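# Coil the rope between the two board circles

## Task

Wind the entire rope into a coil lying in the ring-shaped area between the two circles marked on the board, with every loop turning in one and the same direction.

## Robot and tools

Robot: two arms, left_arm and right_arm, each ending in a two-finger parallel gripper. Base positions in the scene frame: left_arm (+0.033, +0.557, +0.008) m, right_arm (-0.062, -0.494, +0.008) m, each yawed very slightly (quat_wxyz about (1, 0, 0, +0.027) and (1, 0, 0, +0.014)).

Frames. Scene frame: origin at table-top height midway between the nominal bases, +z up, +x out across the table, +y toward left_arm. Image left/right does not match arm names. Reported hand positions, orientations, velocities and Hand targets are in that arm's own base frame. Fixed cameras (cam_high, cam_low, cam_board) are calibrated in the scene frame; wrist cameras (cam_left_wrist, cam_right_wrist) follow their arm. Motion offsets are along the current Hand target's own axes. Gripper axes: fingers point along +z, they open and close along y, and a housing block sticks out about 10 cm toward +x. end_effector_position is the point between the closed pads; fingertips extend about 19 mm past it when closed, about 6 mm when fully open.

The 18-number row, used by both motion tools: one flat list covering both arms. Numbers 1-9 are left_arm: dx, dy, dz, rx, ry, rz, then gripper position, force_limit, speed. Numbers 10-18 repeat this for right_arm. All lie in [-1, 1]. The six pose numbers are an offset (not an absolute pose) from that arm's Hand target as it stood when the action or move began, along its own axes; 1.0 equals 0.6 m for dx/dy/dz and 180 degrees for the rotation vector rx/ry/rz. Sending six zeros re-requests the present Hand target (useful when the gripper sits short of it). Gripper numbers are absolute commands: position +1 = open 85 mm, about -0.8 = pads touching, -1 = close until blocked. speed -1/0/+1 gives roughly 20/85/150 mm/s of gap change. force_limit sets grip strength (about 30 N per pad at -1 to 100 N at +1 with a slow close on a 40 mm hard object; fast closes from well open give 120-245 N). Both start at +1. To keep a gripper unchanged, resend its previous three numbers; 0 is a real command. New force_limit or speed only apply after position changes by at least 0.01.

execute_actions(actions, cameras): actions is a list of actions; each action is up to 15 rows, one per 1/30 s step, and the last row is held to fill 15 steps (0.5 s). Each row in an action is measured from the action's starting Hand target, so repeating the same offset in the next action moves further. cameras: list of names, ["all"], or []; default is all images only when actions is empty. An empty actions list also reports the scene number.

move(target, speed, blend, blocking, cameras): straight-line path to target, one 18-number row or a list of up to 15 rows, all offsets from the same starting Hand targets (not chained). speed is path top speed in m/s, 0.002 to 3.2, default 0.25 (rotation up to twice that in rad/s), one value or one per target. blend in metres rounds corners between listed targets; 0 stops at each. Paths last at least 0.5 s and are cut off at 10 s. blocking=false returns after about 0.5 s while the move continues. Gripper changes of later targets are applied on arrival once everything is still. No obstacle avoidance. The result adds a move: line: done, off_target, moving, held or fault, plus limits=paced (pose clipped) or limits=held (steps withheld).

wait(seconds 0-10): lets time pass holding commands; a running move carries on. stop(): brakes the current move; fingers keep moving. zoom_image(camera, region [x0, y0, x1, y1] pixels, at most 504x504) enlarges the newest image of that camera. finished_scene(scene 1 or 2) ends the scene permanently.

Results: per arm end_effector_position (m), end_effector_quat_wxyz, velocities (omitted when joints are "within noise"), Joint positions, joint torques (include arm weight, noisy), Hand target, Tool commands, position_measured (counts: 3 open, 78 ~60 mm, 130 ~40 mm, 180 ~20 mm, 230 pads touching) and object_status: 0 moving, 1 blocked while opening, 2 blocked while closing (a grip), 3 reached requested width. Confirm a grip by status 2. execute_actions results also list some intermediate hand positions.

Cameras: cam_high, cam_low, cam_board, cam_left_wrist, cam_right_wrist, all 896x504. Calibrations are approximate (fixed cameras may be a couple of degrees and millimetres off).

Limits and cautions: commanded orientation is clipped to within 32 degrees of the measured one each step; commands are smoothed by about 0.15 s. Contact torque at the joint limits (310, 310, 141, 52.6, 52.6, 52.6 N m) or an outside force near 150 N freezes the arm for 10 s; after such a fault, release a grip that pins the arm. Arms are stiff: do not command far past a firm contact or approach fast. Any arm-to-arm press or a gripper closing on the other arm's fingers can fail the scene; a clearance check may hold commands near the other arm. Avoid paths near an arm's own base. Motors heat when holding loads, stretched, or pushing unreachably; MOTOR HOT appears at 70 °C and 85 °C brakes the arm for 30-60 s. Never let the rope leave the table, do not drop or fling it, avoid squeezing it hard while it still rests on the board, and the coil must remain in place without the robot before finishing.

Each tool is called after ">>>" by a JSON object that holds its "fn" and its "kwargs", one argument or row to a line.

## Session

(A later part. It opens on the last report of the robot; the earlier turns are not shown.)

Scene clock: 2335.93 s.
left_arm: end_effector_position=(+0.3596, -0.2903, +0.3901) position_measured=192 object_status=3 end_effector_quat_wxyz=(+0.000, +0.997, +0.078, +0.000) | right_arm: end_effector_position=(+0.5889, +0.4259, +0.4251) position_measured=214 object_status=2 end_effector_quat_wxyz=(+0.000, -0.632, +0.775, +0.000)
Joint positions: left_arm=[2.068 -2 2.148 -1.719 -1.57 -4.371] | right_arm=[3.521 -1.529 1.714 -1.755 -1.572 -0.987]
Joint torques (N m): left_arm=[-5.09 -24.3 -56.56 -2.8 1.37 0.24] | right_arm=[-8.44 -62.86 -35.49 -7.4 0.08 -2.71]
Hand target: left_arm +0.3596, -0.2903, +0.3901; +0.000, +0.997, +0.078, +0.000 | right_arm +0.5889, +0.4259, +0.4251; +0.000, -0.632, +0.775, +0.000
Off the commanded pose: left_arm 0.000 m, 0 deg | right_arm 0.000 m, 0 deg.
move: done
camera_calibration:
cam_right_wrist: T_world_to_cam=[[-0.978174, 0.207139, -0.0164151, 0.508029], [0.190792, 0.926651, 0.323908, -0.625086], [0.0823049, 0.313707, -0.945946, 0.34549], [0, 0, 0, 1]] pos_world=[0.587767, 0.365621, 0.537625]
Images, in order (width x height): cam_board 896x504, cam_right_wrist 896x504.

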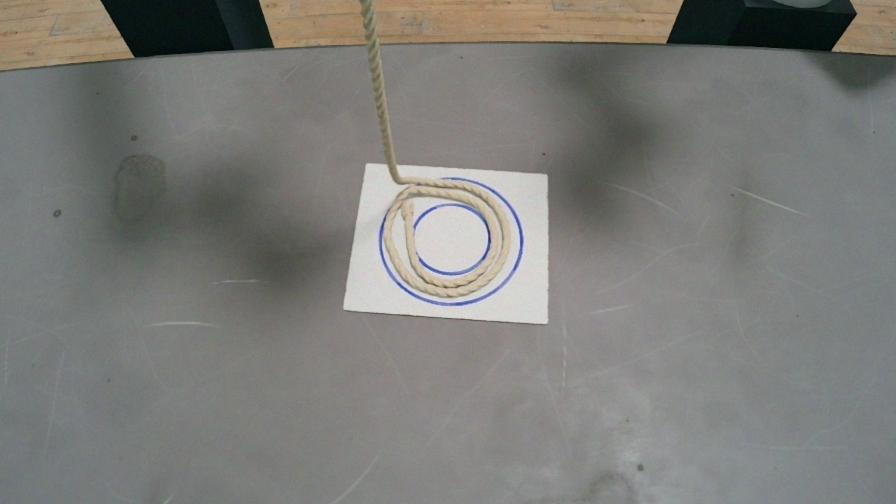

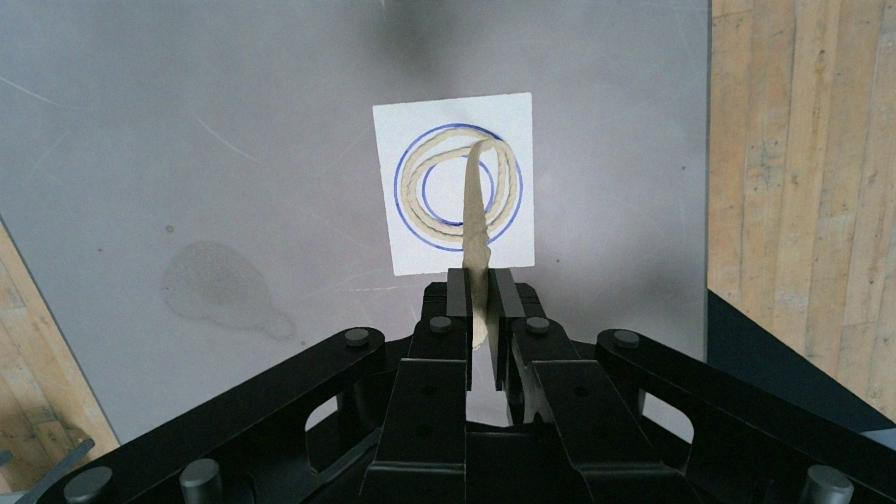

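>>> {"fn": "wait", "kwargs": {
  "seconds": 0.1,
  "cameras": ["cam_low", "cam_right_wrist", "cam_high"]
}}

>>> {"fn": "zoom_image", "kwargs": {
  "camera": "cam_low",
  "region": [370, 180, 540, 300]
}}

>>> {"fn": "zoom_image", "kwargs": {
  "camera": "cam_right_wrist",
  "region": [380, 100, 540, 260]
}}

>>> {"fn": "zoom_image", "kwargs": {
  "camera": "cam_high",
  "region": [320, 260, 430, 370]
}}

Scene clock: 2365.57 s.
left_arm: end_effector_position=(+0.3596, -0.2903, +0.3901) position_measured=192 object_status=3 end_effector_quat_wxyz=(+0.000, +0.997, +0.078, +0.000) | right_arm: end_effector_position=(+0.5889, +0.4259, +0.4251) position_measured=214 object_status=2 end_effector_quat_wxyz=(+0.000, -0.632, +0.775, +0.000)
Joint positions: left_arm=[2.068 -2 2.148 -1.719 -1.57 -4.371] | right_arm=[3.521 -1.529 1.714 -1.755 -1.572 -0.988]
Joint torques (N m): left_arm=[-5.11 -23.59 -56.91 -2.81 1.29 0.04] | right_arm=[-4.46 -63.38 -35.29 -7.65 2.49 -2.59]
Hand target: left_arm +0.3596, -0.2903, +0.3901; +0.000, +0.997, +0.078, +0.000 | right_arm +0.5889, +0.4259, +0.4251; +0.000, -0.632, +0.775, +0.000
Tool commands: left_gripper/position=-0.5 left_gripper/force_limit=-1.0 left_gripper/speed=-1.0 right_gripper/position=-0.97 right_gripper/force_limit=-0.8 right_gripper/speed=-1.0
Off the commanded pose: left_arm 0.000 m, 0 deg | right_arm 0.000 m, 0 deg.
wait: 0.10 s; at rest from the start
camera_calibration:
cam_right_wrist: T_world_to_cam=[[-0.978206, 0.206993, -0.016342, 0.508159], [0.190669, 0.926641, 0.324008, -0.625083], [0.0822106, 0.31383, -0.945913, 0.345474], [0, 0, 0, 1]] pos_world=[0.587867, 0.365622, 0.537625]
Images, in order (width x height): cam_high 896x504, cam_low 896x504, cam_right_wrist 896x504.

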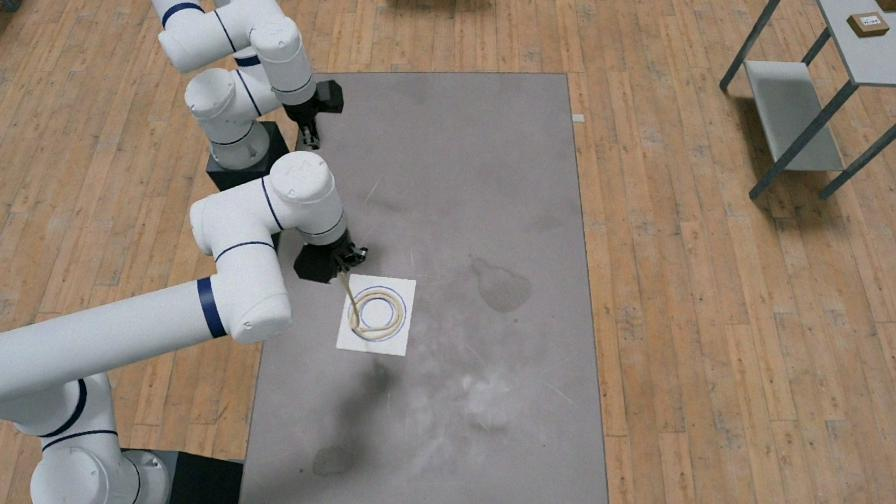

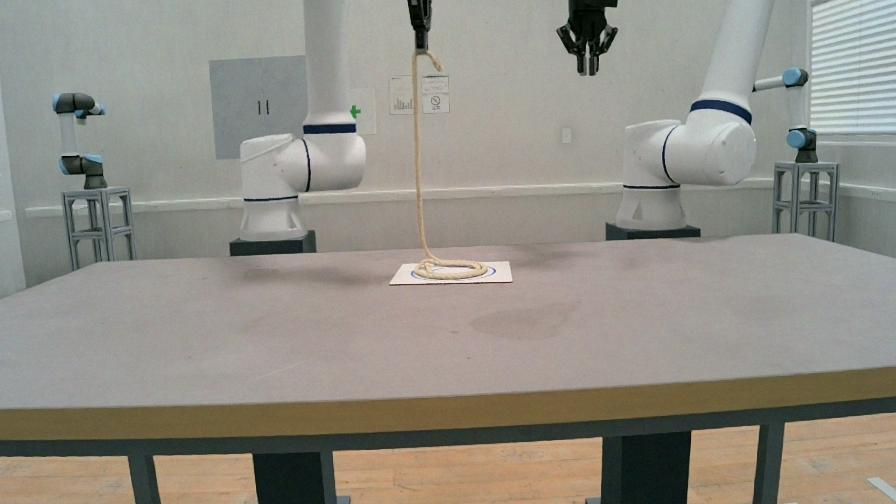

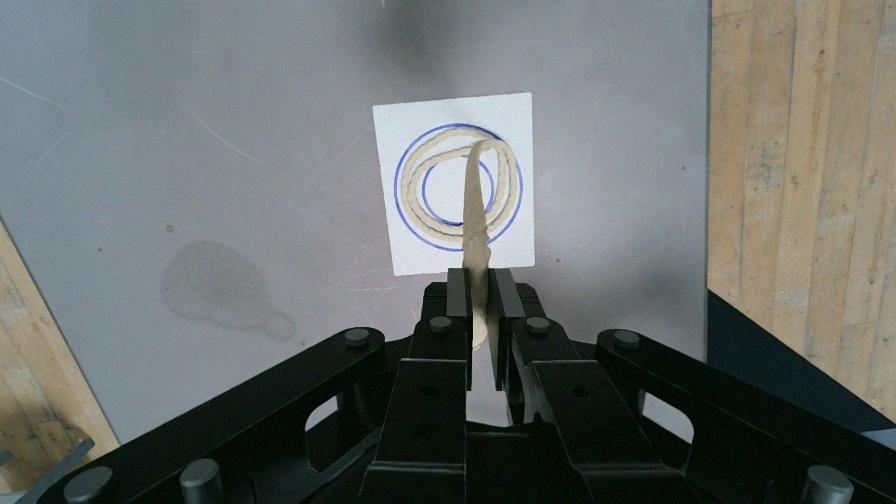

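Scaled by 2.965.

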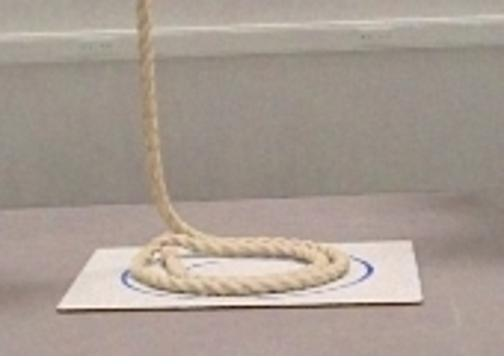

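Scaled by 3.150.

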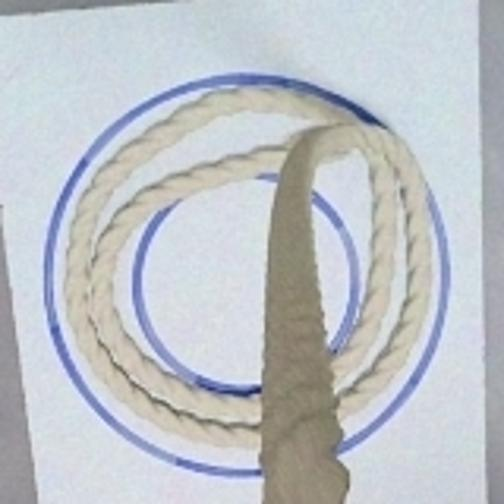

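Scaled by 4.582.

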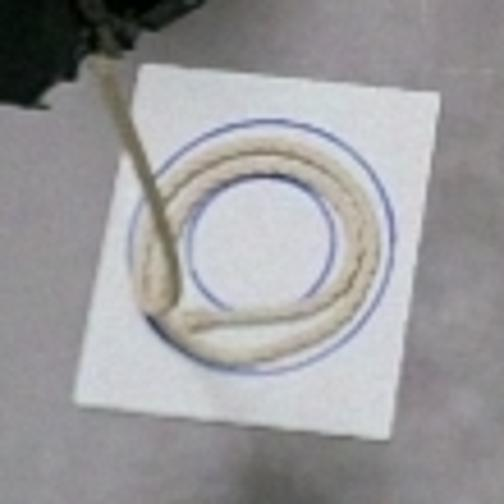

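>>> {"fn": "move", "kwargs": {
  "target": [0, 0, 0, 0, 0, 0, -0.5, -1, -1, 0.0051, -0.0097, 0.035, 0, 0, -0.0389, -0.97, -0.8, -1],
  "speed": 0.04,
  "cameras": ["cam_board", "cam_right_wrist", "cam_high"]
}}

>>> {"fn": "zoom_image", "kwargs": {
  "camera": "cam_board",
  "region": [339, 130, 569, 325]
}}

>>> {"fn": "zoom_image", "kwargs": {
  "camera": "cam_right_wrist",
  "region": [380, 100, 540, 260]
}}

>>> {"fn": "zoom_image", "kwargs": {
  "camera": "cam_high",
  "region": [320, 260, 430, 370]
}}

Scene clock: 2386.63 s.
left_arm: end_effector_position=(+0.3596, -0.2903, +0.3901) position_measured=192 object_status=3 end_effector_quat_wxyz=(+0.000, +0.997, +0.078, +0.000) | right_arm: end_effector_position=(+0.5940, +0.4217, +0.4041) position_measured=214 object_status=2 end_effector_quat_wxyz=(+0.000, +0.678, -0.735, +0.000)
Joint positions: left_arm=[2.068 -2 2.148 -1.719 -1.57 -4.371] | right_arm=[3.513 -1.52 1.741 -1.792 -1.572 -1.118]
Joint torques (N m): left_arm=[-5.39 -25.23 -56.32 -2.89 1.4 0.15] | right_arm=[-5.01 -63.22 -33.75 -6.99 -0.66 -2.2]
Hand target: left_arm +0.3596, -0.2903, +0.3901; +0.000, +0.997, +0.078, +0.000 | right_arm +0.5940, +0.4217, +0.4041; +0.000, +0.678, -0.735, +0.000
Off the commanded pose: left_arm 0.000 m, 0 deg | right_arm 0.000 m, 0 deg.
move: done
camera_calibration:
cam_right_wrist: T_world_to_cam=[[-0.996129, 0.086391, -0.0162597, 0.575111], [0.076496, 0.942995, 0.323896, -0.554368], [0.0433146, 0.321398, -0.945953, 0.34644], [0, 0, 0, 1]] pos_world=[0.600286, 0.361737, 0.516625]
Images, in order (width x height): cam_high 896x504, cam_board 896x504, cam_right_wrist 896x504.

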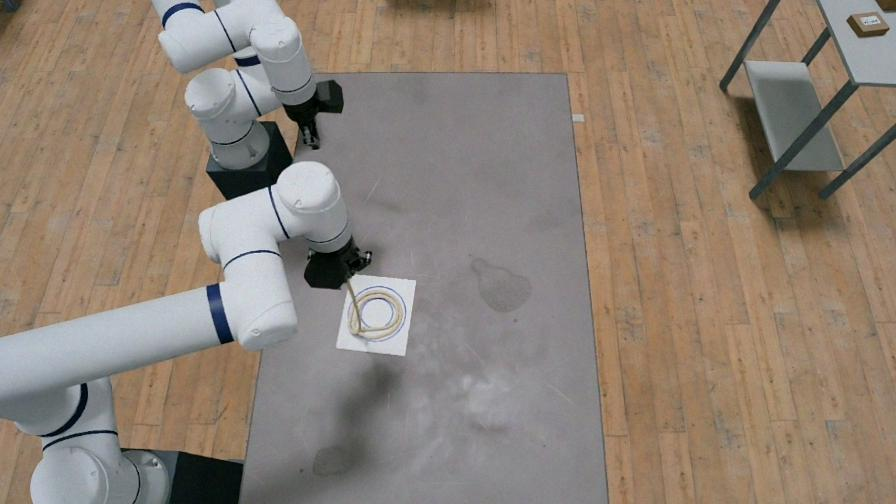

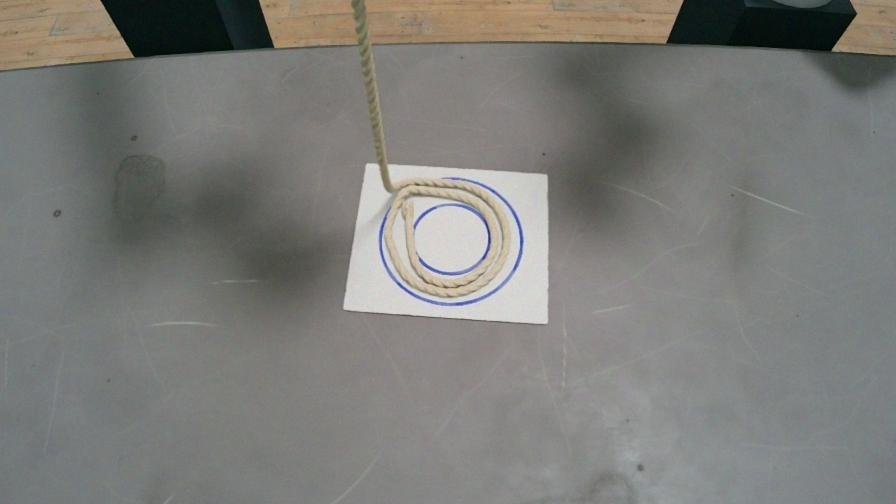

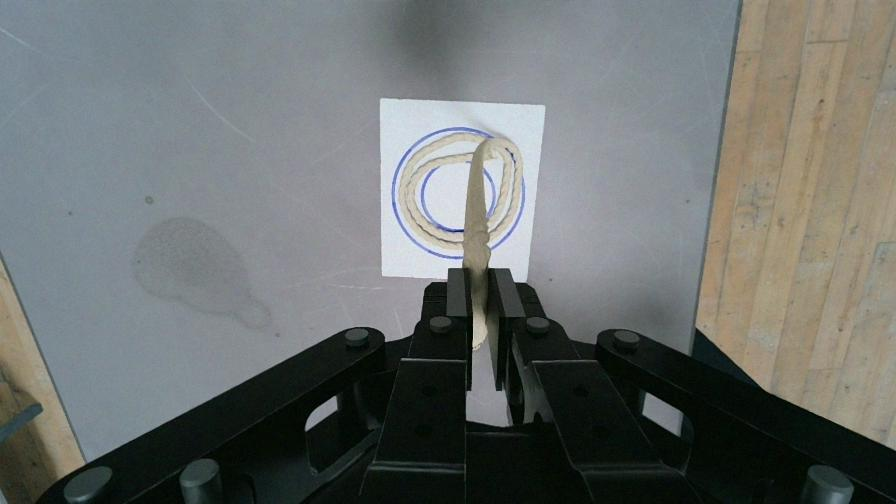

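Scaled by 2.191.

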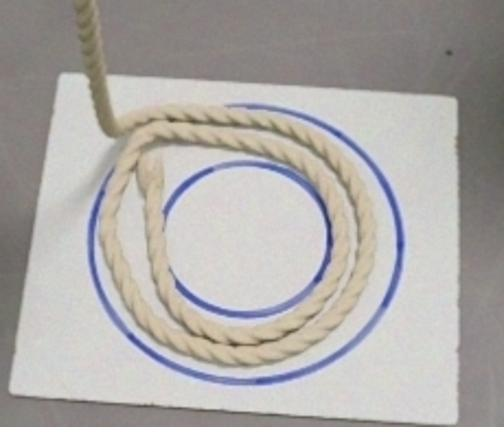

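Scaled by 3.150.

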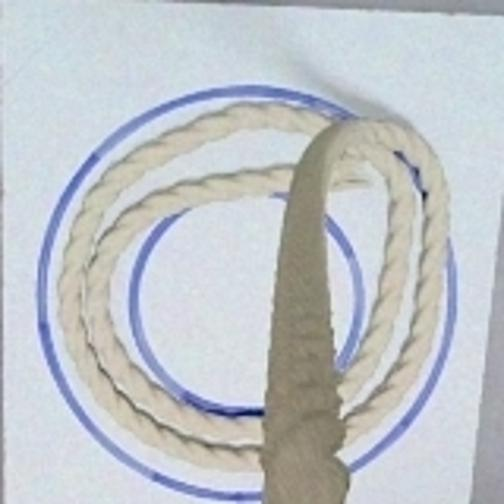

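Scaled by 4.582.

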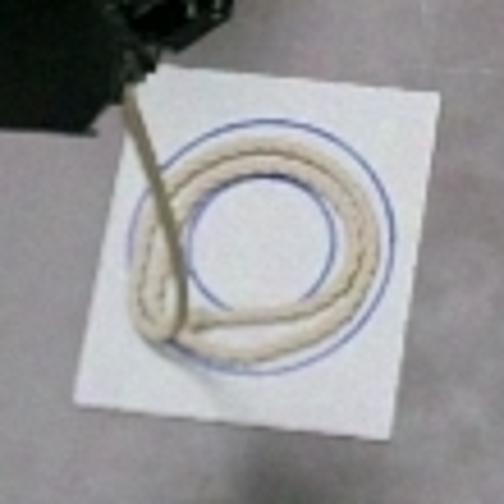

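>>> {"fn": "move", "kwargs": {
  "target": [0, 0, 0, 0, 0, 0, -0.5, -1, -1, -0.003, -0.015, -0.0417, 0, 0, 0, -0.97, -0.8, -1],
  "speed": 0.04,
  "cameras": ["cam_board", "cam_right_wrist", "cam_high"]
}}

>>> {"fn": "zoom_image", "kwargs": {
  "camera": "cam_board",
  "region": [339, 130, 569, 325]
}}

>>> {"fn": "zoom_image", "kwargs": {
  "camera": "cam_right_wrist",
  "region": [380, 100, 540, 260]
}}

>>> {"fn": "zoom_image", "kwargs": {
  "camera": "cam_high",
  "region": [320, 260, 430, 370]
}}

Scene clock: 2407.50 s.
left_arm: end_effector_position=(+0.3596, -0.2903, +0.3901) position_measured=192 object_status=3 end_effector_quat_wxyz=(+0.000, +0.997, +0.078, +0.000) | right_arm: end_effector_position=(+0.6031, +0.4228, +0.4290) position_measured=214 object_status=2 end_effector_quat_wxyz=(+0.000, +0.678, -0.735, +0.000)
Joint positions: left_arm=[2.068 -2 2.148 -1.719 -1.57 -4.371] | right_arm=[3.51 -1.514 1.691 -1.748 -1.572 -1.121]
Joint torques (N m): left_arm=[-4.26 -25.39 -56.53 -2.91 1.43 -0.09] | right_arm=[-7.04 -64.59 -56.2 -2.51 2.91 -2.32]
Hand target: left_arm +0.3596, -0.2903, +0.3901; +0.000, +0.997, +0.078, +0.000 | right_arm +0.6031, +0.4228, +0.4291; +0.000, +0.678, -0.735, +0.000
Off the commanded pose: left_arm 0.000 m, 0 deg | right_arm 0.000 m, 0 deg.
move: done
camera_calibration:
cam_right_wrist: T_world_to_cam=[[-0.996148, 0.0861718, -0.0162302, 0.584561], [0.0762983, 0.943014, 0.323888, -0.564049], [0.0432153, 0.321402, -0.945956, 0.369307], [0, 0, 0, 1]] pos_world=[0.609385, 0.362837, 0.541525]
Images, in order (width x height): cam_high 896x504, cam_board 896x504, cam_right_wrist 896x504.

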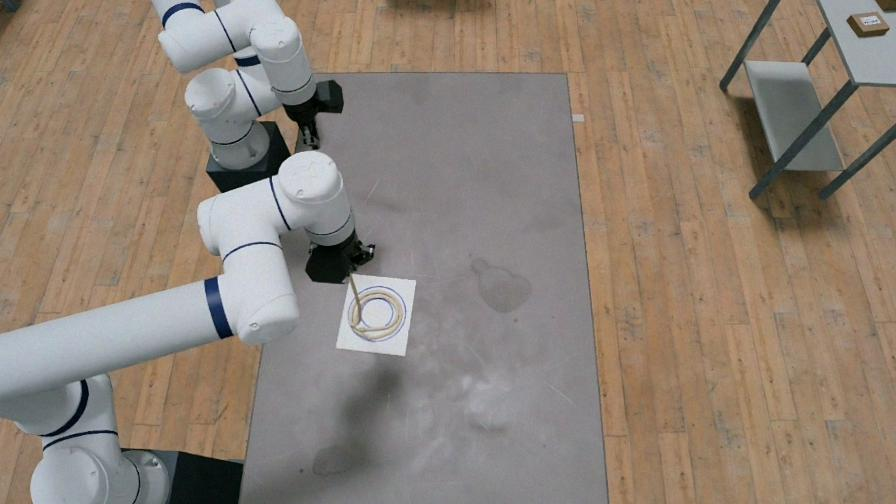

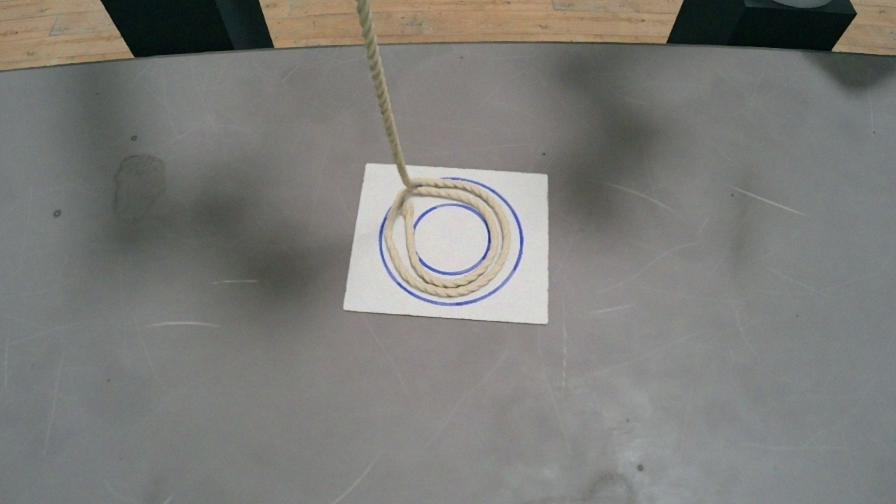

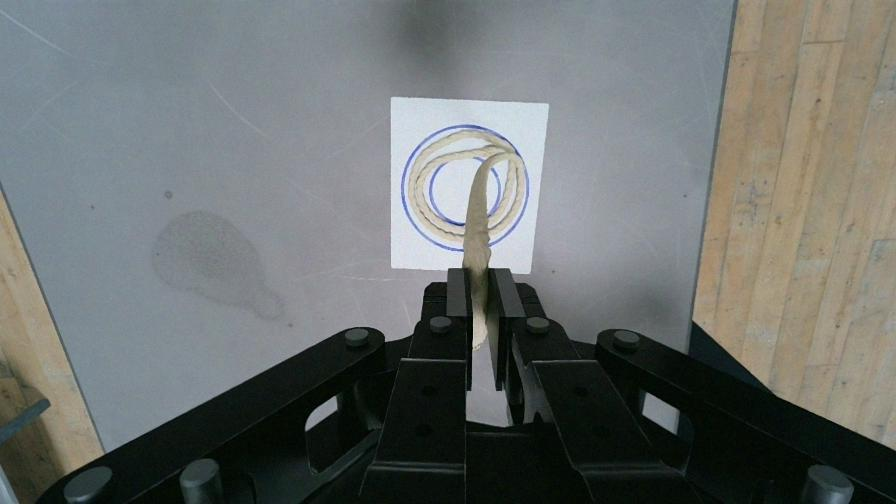

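Scaled by 2.191.

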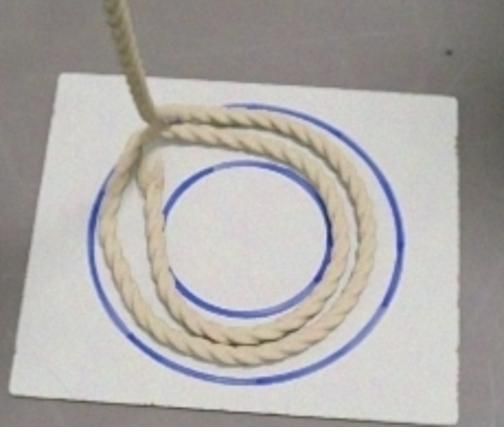

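Scaled by 3.150.

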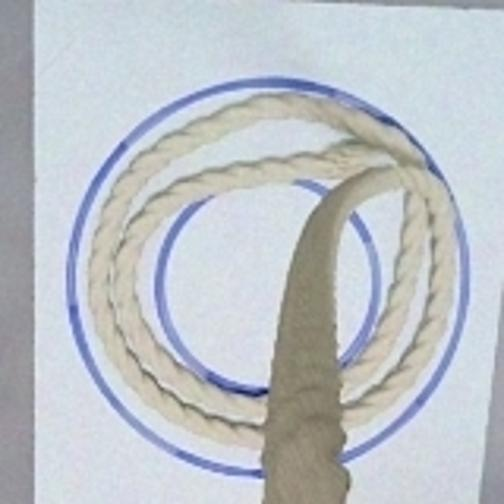

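Scaled by 4.582.

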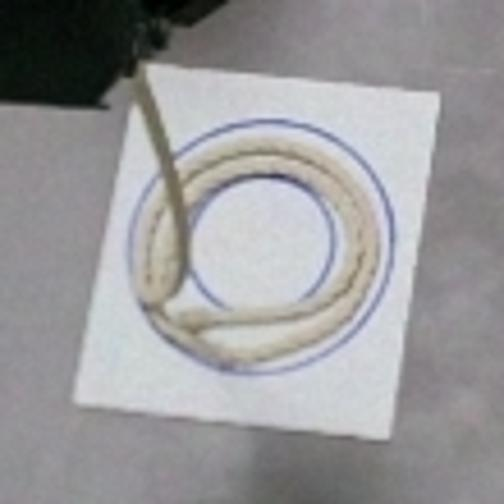

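>>> {"fn": "move", "kwargs": {
  "target": [0, 0, 0, 0, 0, 0, -0.5, -1, -1, 0.0088, -0.0006, 0.0333, 0, 0, -0.0167, -0.97, -0.8, -1],
  "speed": 0.03,
  "cameras": ["cam_board", "cam_right_wrist", "cam_high"]
}}

>>> {"fn": "zoom_image", "kwargs": {
  "camera": "cam_board",
  "region": [339, 130, 569, 325]
}}

>>> {"fn": "zoom_image", "kwargs": {
  "camera": "cam_right_wrist",
  "region": [380, 100, 540, 260]
}}

>>> {"fn": "zoom_image", "kwargs": {
  "camera": "cam_high",
  "region": [320, 260, 430, 370]
}}

Scene clock: 2421.33 s.
left_arm: end_effector_position=(+0.3596, -0.2903, +0.3901) position_measured=192 object_status=3 end_effector_quat_wxyz=(+0.000, +0.997, +0.078, +0.000) | right_arm: end_effector_position=(+0.6031, +0.4175, +0.4092) position_measured=214 object_status=2 end_effector_quat_wxyz=(+0.000, +0.697, -0.717, +0.000)
Joint positions: left_arm=[2.068 -2 2.148 -1.719 -1.57 -4.371] | right_arm=[3.503 -1.513 1.725 -1.783 -1.572 -1.18]
Joint torques (N m): left_arm=[-6.05 -24.6 -56.1 -2.88 1.43 -0.01] | right_arm=[-5.81 -65.18 -35.44 -7.17 -0.71 -2.45]
Hand target: left_arm +0.3596, -0.2903, +0.3901; +0.000, +0.997, +0.078, +0.000 | right_arm +0.6031, +0.4175, +0.4091; +0.000, +0.697, -0.717, +0.000
Off the commanded pose: left_arm 0.000 m, 0 deg | right_arm 0.000 m, 0 deg.
move: done
camera_calibration:
cam_right_wrist: T_world_to_cam=[[-0.999291, 0.0339595, -0.0162325, 0.608375], [0.0268785, 0.945726, 0.323852, -0.523961], [0.0263494, 0.323186, -0.945968, 0.361707], [0, 0, 0, 1]] pos_world=[0.612496, 0.357965, 0.521725]
Images, in order (width x height): cam_high 896x504, cam_board 896x504, cam_right_wrist 896x504.

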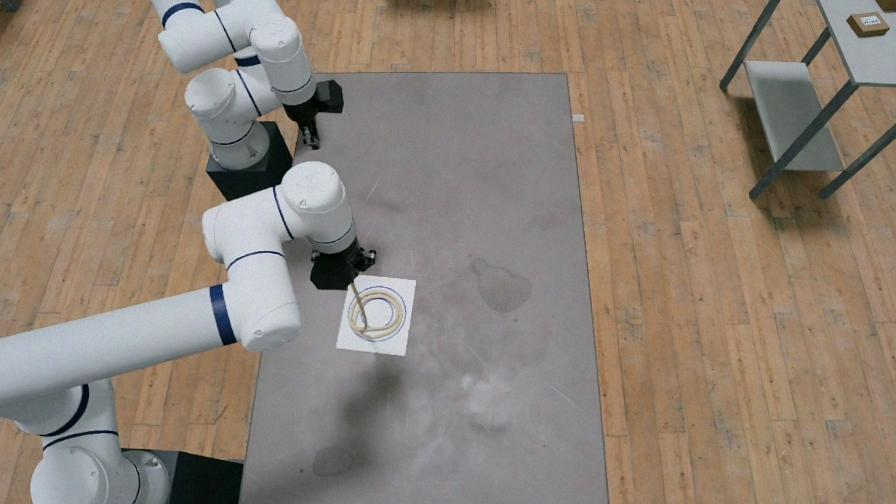

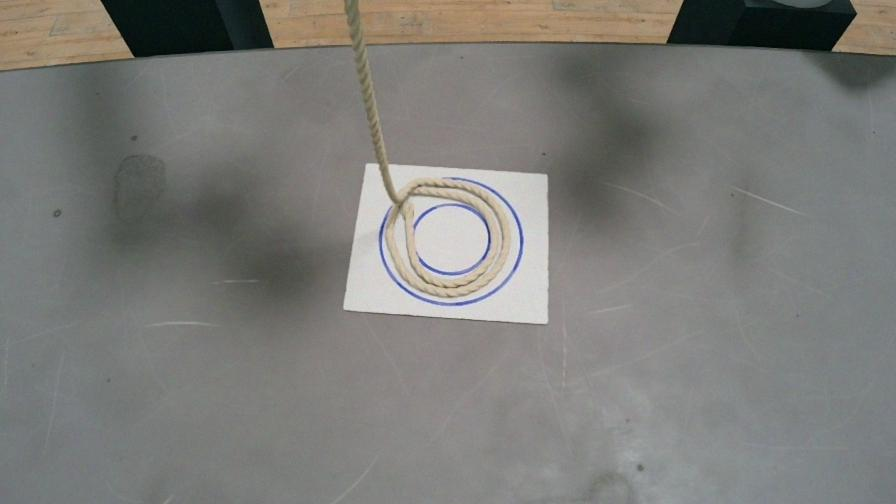

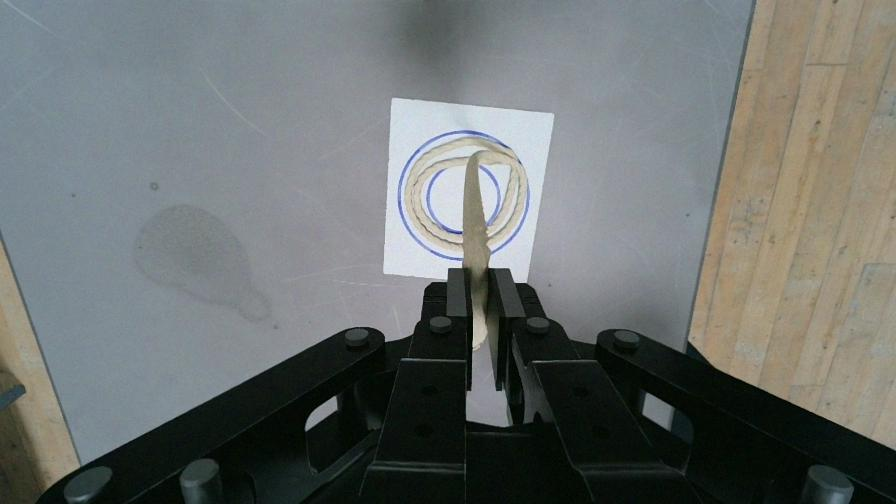

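Scaled by 2.191.

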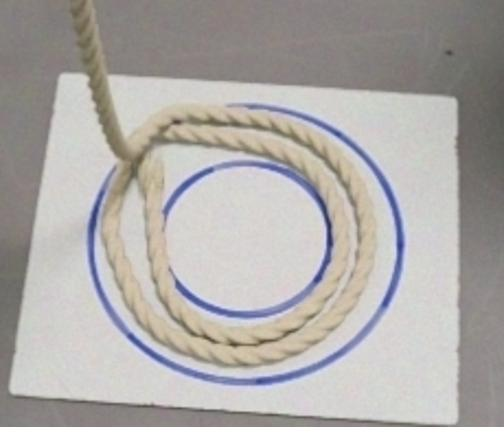

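Scaled by 3.150.

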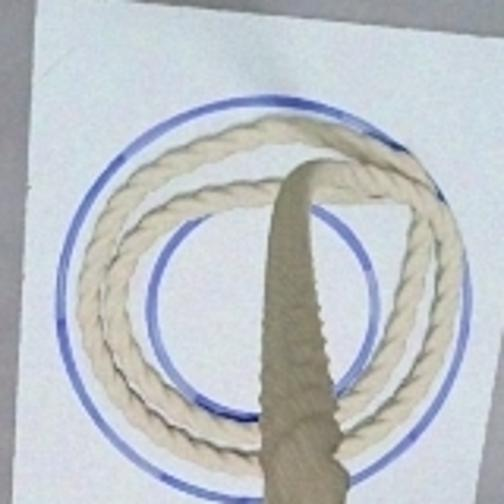

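Scaled by 4.582.

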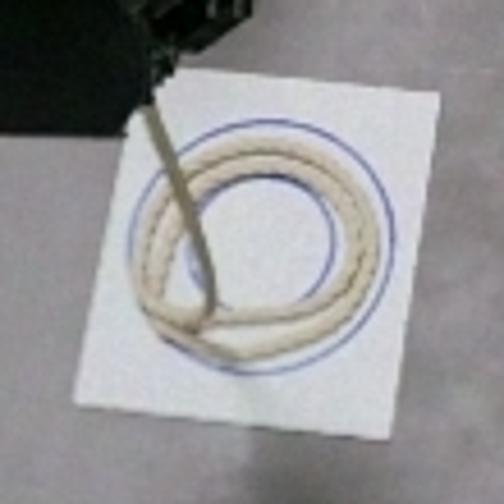

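>>> {"fn": "move", "kwargs": {
  "target": [
    [0, 0, 0, 0, 0, 0, -0.5, -1, -1, 0.0063, -0.0042, 0.0333, 0, 0, -0.0333, -0.97, -0.8, -1],
    [0, 0, 0, 0, 0, 0, -0.5, -1, -1, -0.0058, -0.0328, 0.0667, 0, 0, -0.0889, -0.97, -0.8, -1]
  ],
  "speed": 0.035,
  "blend": 0.005,
  "cameras": ["cam_board", "cam_right_wrist", "cam_high"]
}}

>>> {"fn": "zoom_image", "kwargs": {
  "camera": "cam_board",
  "region": [339, 130, 569, 325]
}}

>>> {"fn": "zoom_image", "kwargs": {
  "camera": "cam_right_wrist",
  "region": [380, 100, 540, 260]
}}

>>> {"fn": "zoom_image", "kwargs": {
  "camera": "cam_high",
  "region": [320, 260, 430, 370]
}}

Scene clock: 2439.87 s.
left_arm: end_effector_position=(+0.3596, -0.2903, +0.3901) position_measured=192 object_status=3 end_effector_quat_wxyz=(+0.000, +0.997, +0.078, +0.000) | right_arm: end_effector_position=(+0.6228, +0.4204, +0.3691) position_measured=214 object_status=2 end_effector_quat_wxyz=(+0.000, +0.790, -0.613, +0.000)
Joint positions: left_arm=[2.068 -2 2.148 -1.719 -1.57 -4.371] | right_arm=[3.497 -1.467 1.748 -1.851 -1.572 -1.466]
Joint torques (N m): left_arm=[-5.35 -24.3 -56.63 -2.86 1.4 0.05] | right_arm=[5.62 -69.87 -55.21 -7.09 0.31 -2.87]
Hand target: left_arm +0.3596, -0.2903, +0.3901; +0.000, +0.997, +0.078, +0.000 | right_arm +0.6229, +0.4204, +0.3691; +0.000, +0.790, -0.613, +0.000
Off the commanded pose: left_arm 0.000 m, 0 deg | right_arm 0.000 m, 0 deg.
move: done
camera_calibration:
cam_right_wrist: T_world_to_cam=[[-0.96996, -0.242739, -0.0159611, 0.725312], [-0.234701, 0.916549, 0.323811, -0.339028], [-0.0639725, 0.31783, -0.945987, 0.380836], [0, 0, 0, 1]] pos_world=[0.648317, 0.365757, 0.481624]
Images, in order (width x height): cam_high 896x504, cam_board 896x504, cam_right_wrist 896x504.

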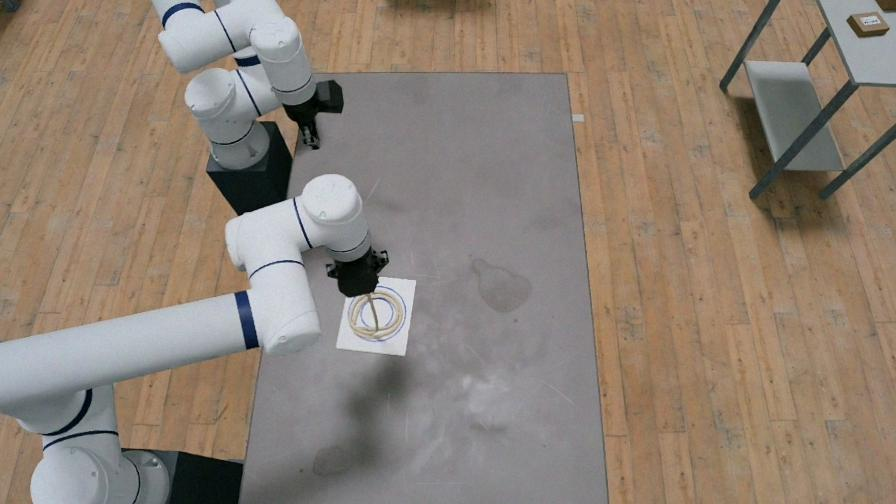

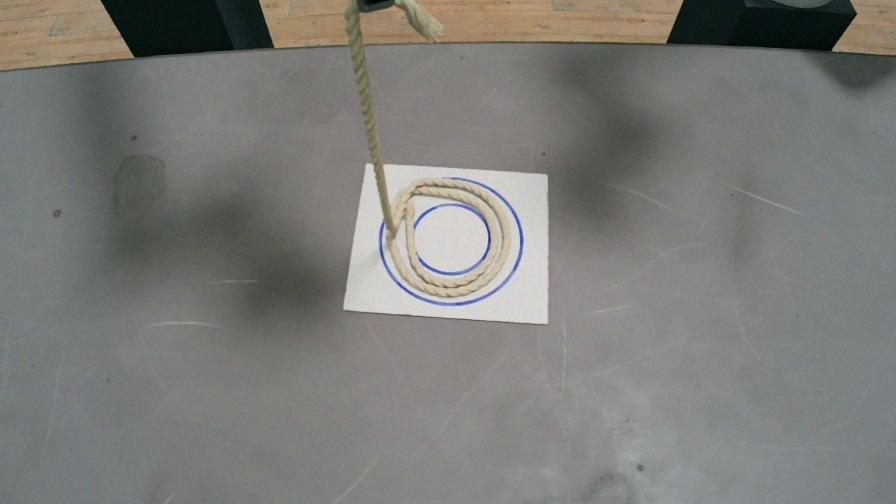

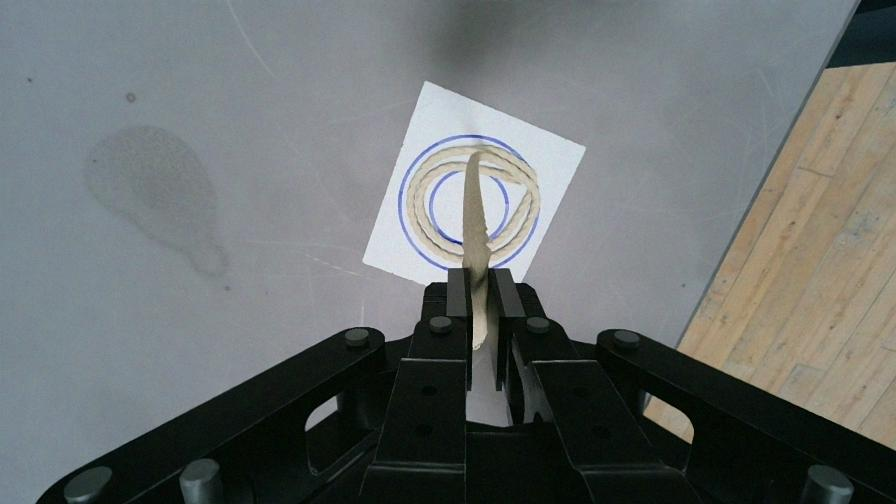

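Scaled by 2.191.

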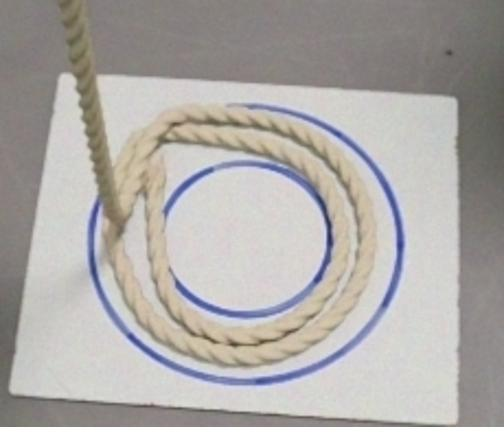

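Scaled by 3.150.

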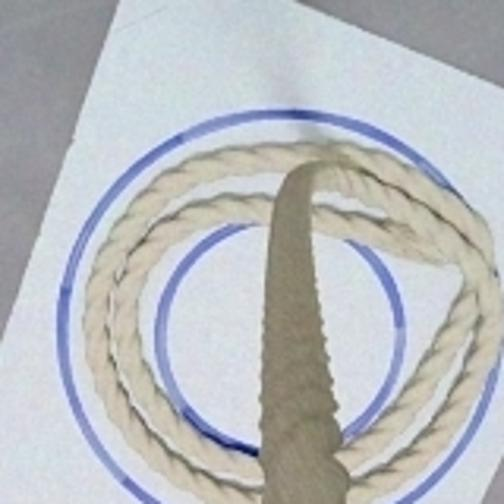

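Scaled by 4.582.

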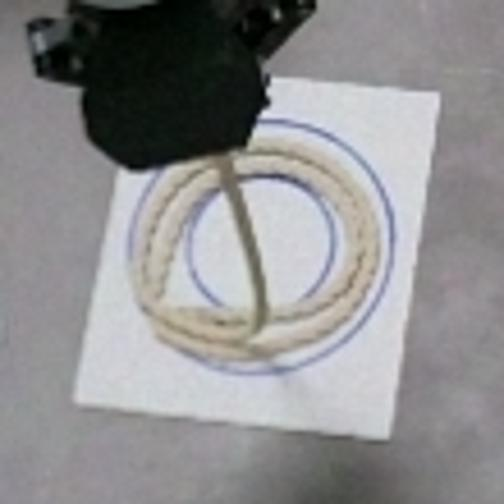

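>>> {"fn": "move", "kwargs": {
  "target": [0, 0, 0, 0, 0, 0, -0.5, -1, -1, -0.0268, -0.0252, 0.0367, 0, 0, -0.0722, -0.97, -0.8, -1],
  "speed": 0.035,
  "cameras": ["cam_board", "cam_right_wrist", "cam_high"]
}}

>>> {"fn": "zoom_image", "kwargs": {
  "camera": "cam_board",
  "region": [339, 130, 569, 325]
}}

>>> {"fn": "zoom_image", "kwargs": {
  "camera": "cam_right_wrist",
  "region": [380, 100, 540, 260]
}}

>>> {"fn": "zoom_image", "kwargs": {
  "camera": "cam_high",
  "region": [320, 260, 430, 370]
}}

Scene clock: 2457.77 s.
left_arm: end_effector_position=(+0.3596, -0.2903, +0.3901) position_measured=192 object_status=3 end_effector_quat_wxyz=(+0.000, +0.997, +0.078, +0.000) | right_arm: end_effector_position=(+0.6335, +0.4397, +0.3471) position_measured=214 object_status=2 end_effector_quat_wxyz=(+0.000, +0.854, -0.520, +0.000)
Joint positions: left_arm=[2.068 -2 2.148 -1.719 -1.57 -4.371] | right_arm=[3.516 -1.425 1.739 -1.886 -1.572 -1.673]
Joint torques (N m): left_arm=[-4.22 -24.01 -56.2 -3.08 1.32 -0.1] | right_arm=[9.24 -74.23 -54.94 -7.2 -1.09 -2.45]
Hand target: left_arm +0.3596, -0.2903, +0.3901; +0.000, +0.997, +0.078, +0.000 | right_arm +0.6335, +0.4397, +0.3471; +0.000, +0.854, -0.520, +0.000
Off the commanded pose: left_arm 0.000 m, 0 deg | right_arm 0.000 m, 0 deg.
move: done
camera_calibration:
cam_right_wrist: T_world_to_cam=[[-0.890509, -0.45469, -0.0158321, 0.782819], [-0.434817, 0.840315, 0.323735, -0.186766], [-0.133895, 0.295173, -0.946015, 0.408838], [0, 0, 0, 1]] pos_world=[0.67064, 0.392204, 0.459623]
Images, in order (width x height): cam_high 896x504, cam_board 896x504, cam_right_wrist 896x504.

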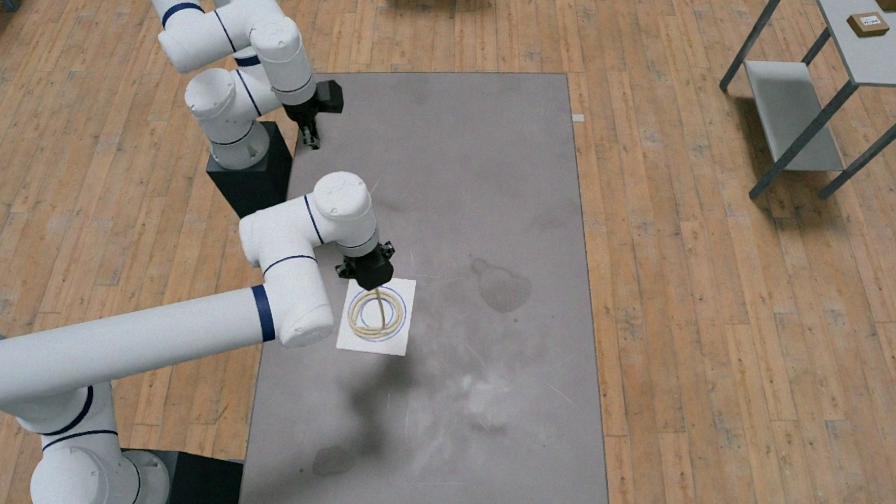

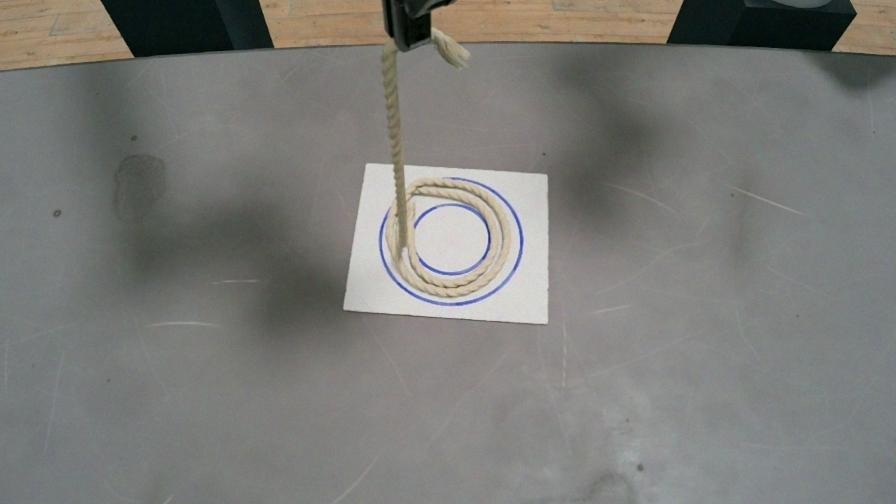

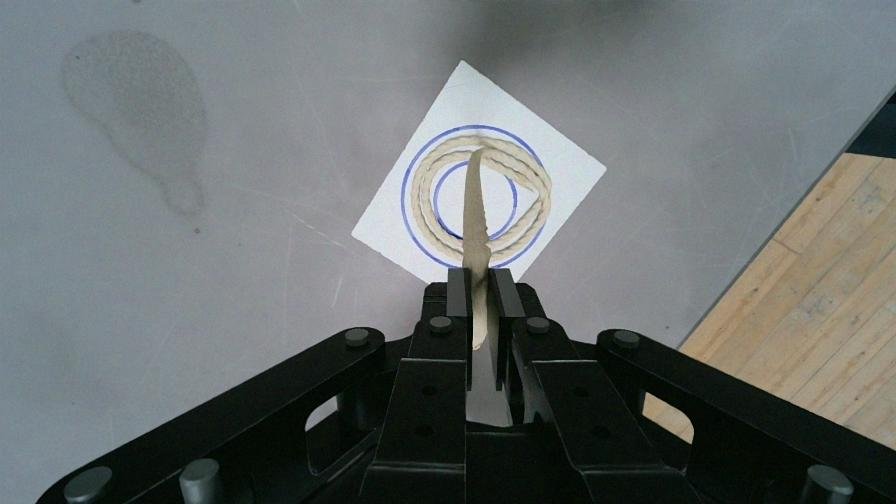

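Scaled by 2.191.

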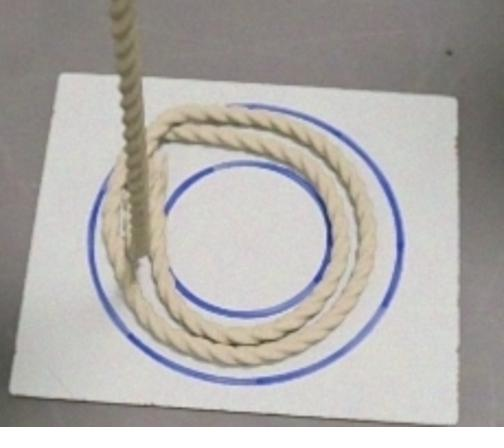

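Scaled by 3.150.

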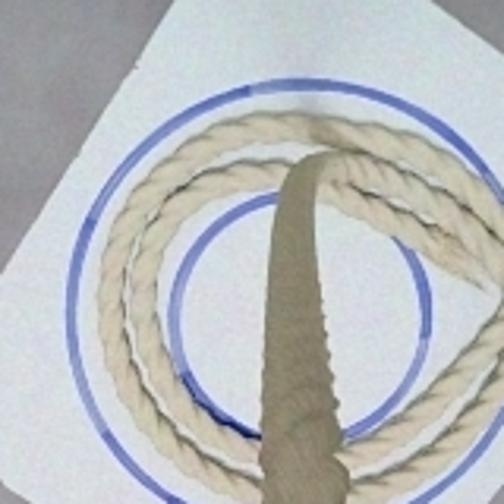

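Scaled by 4.582.

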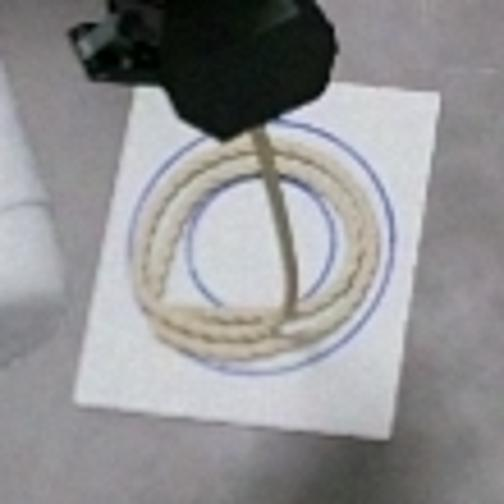

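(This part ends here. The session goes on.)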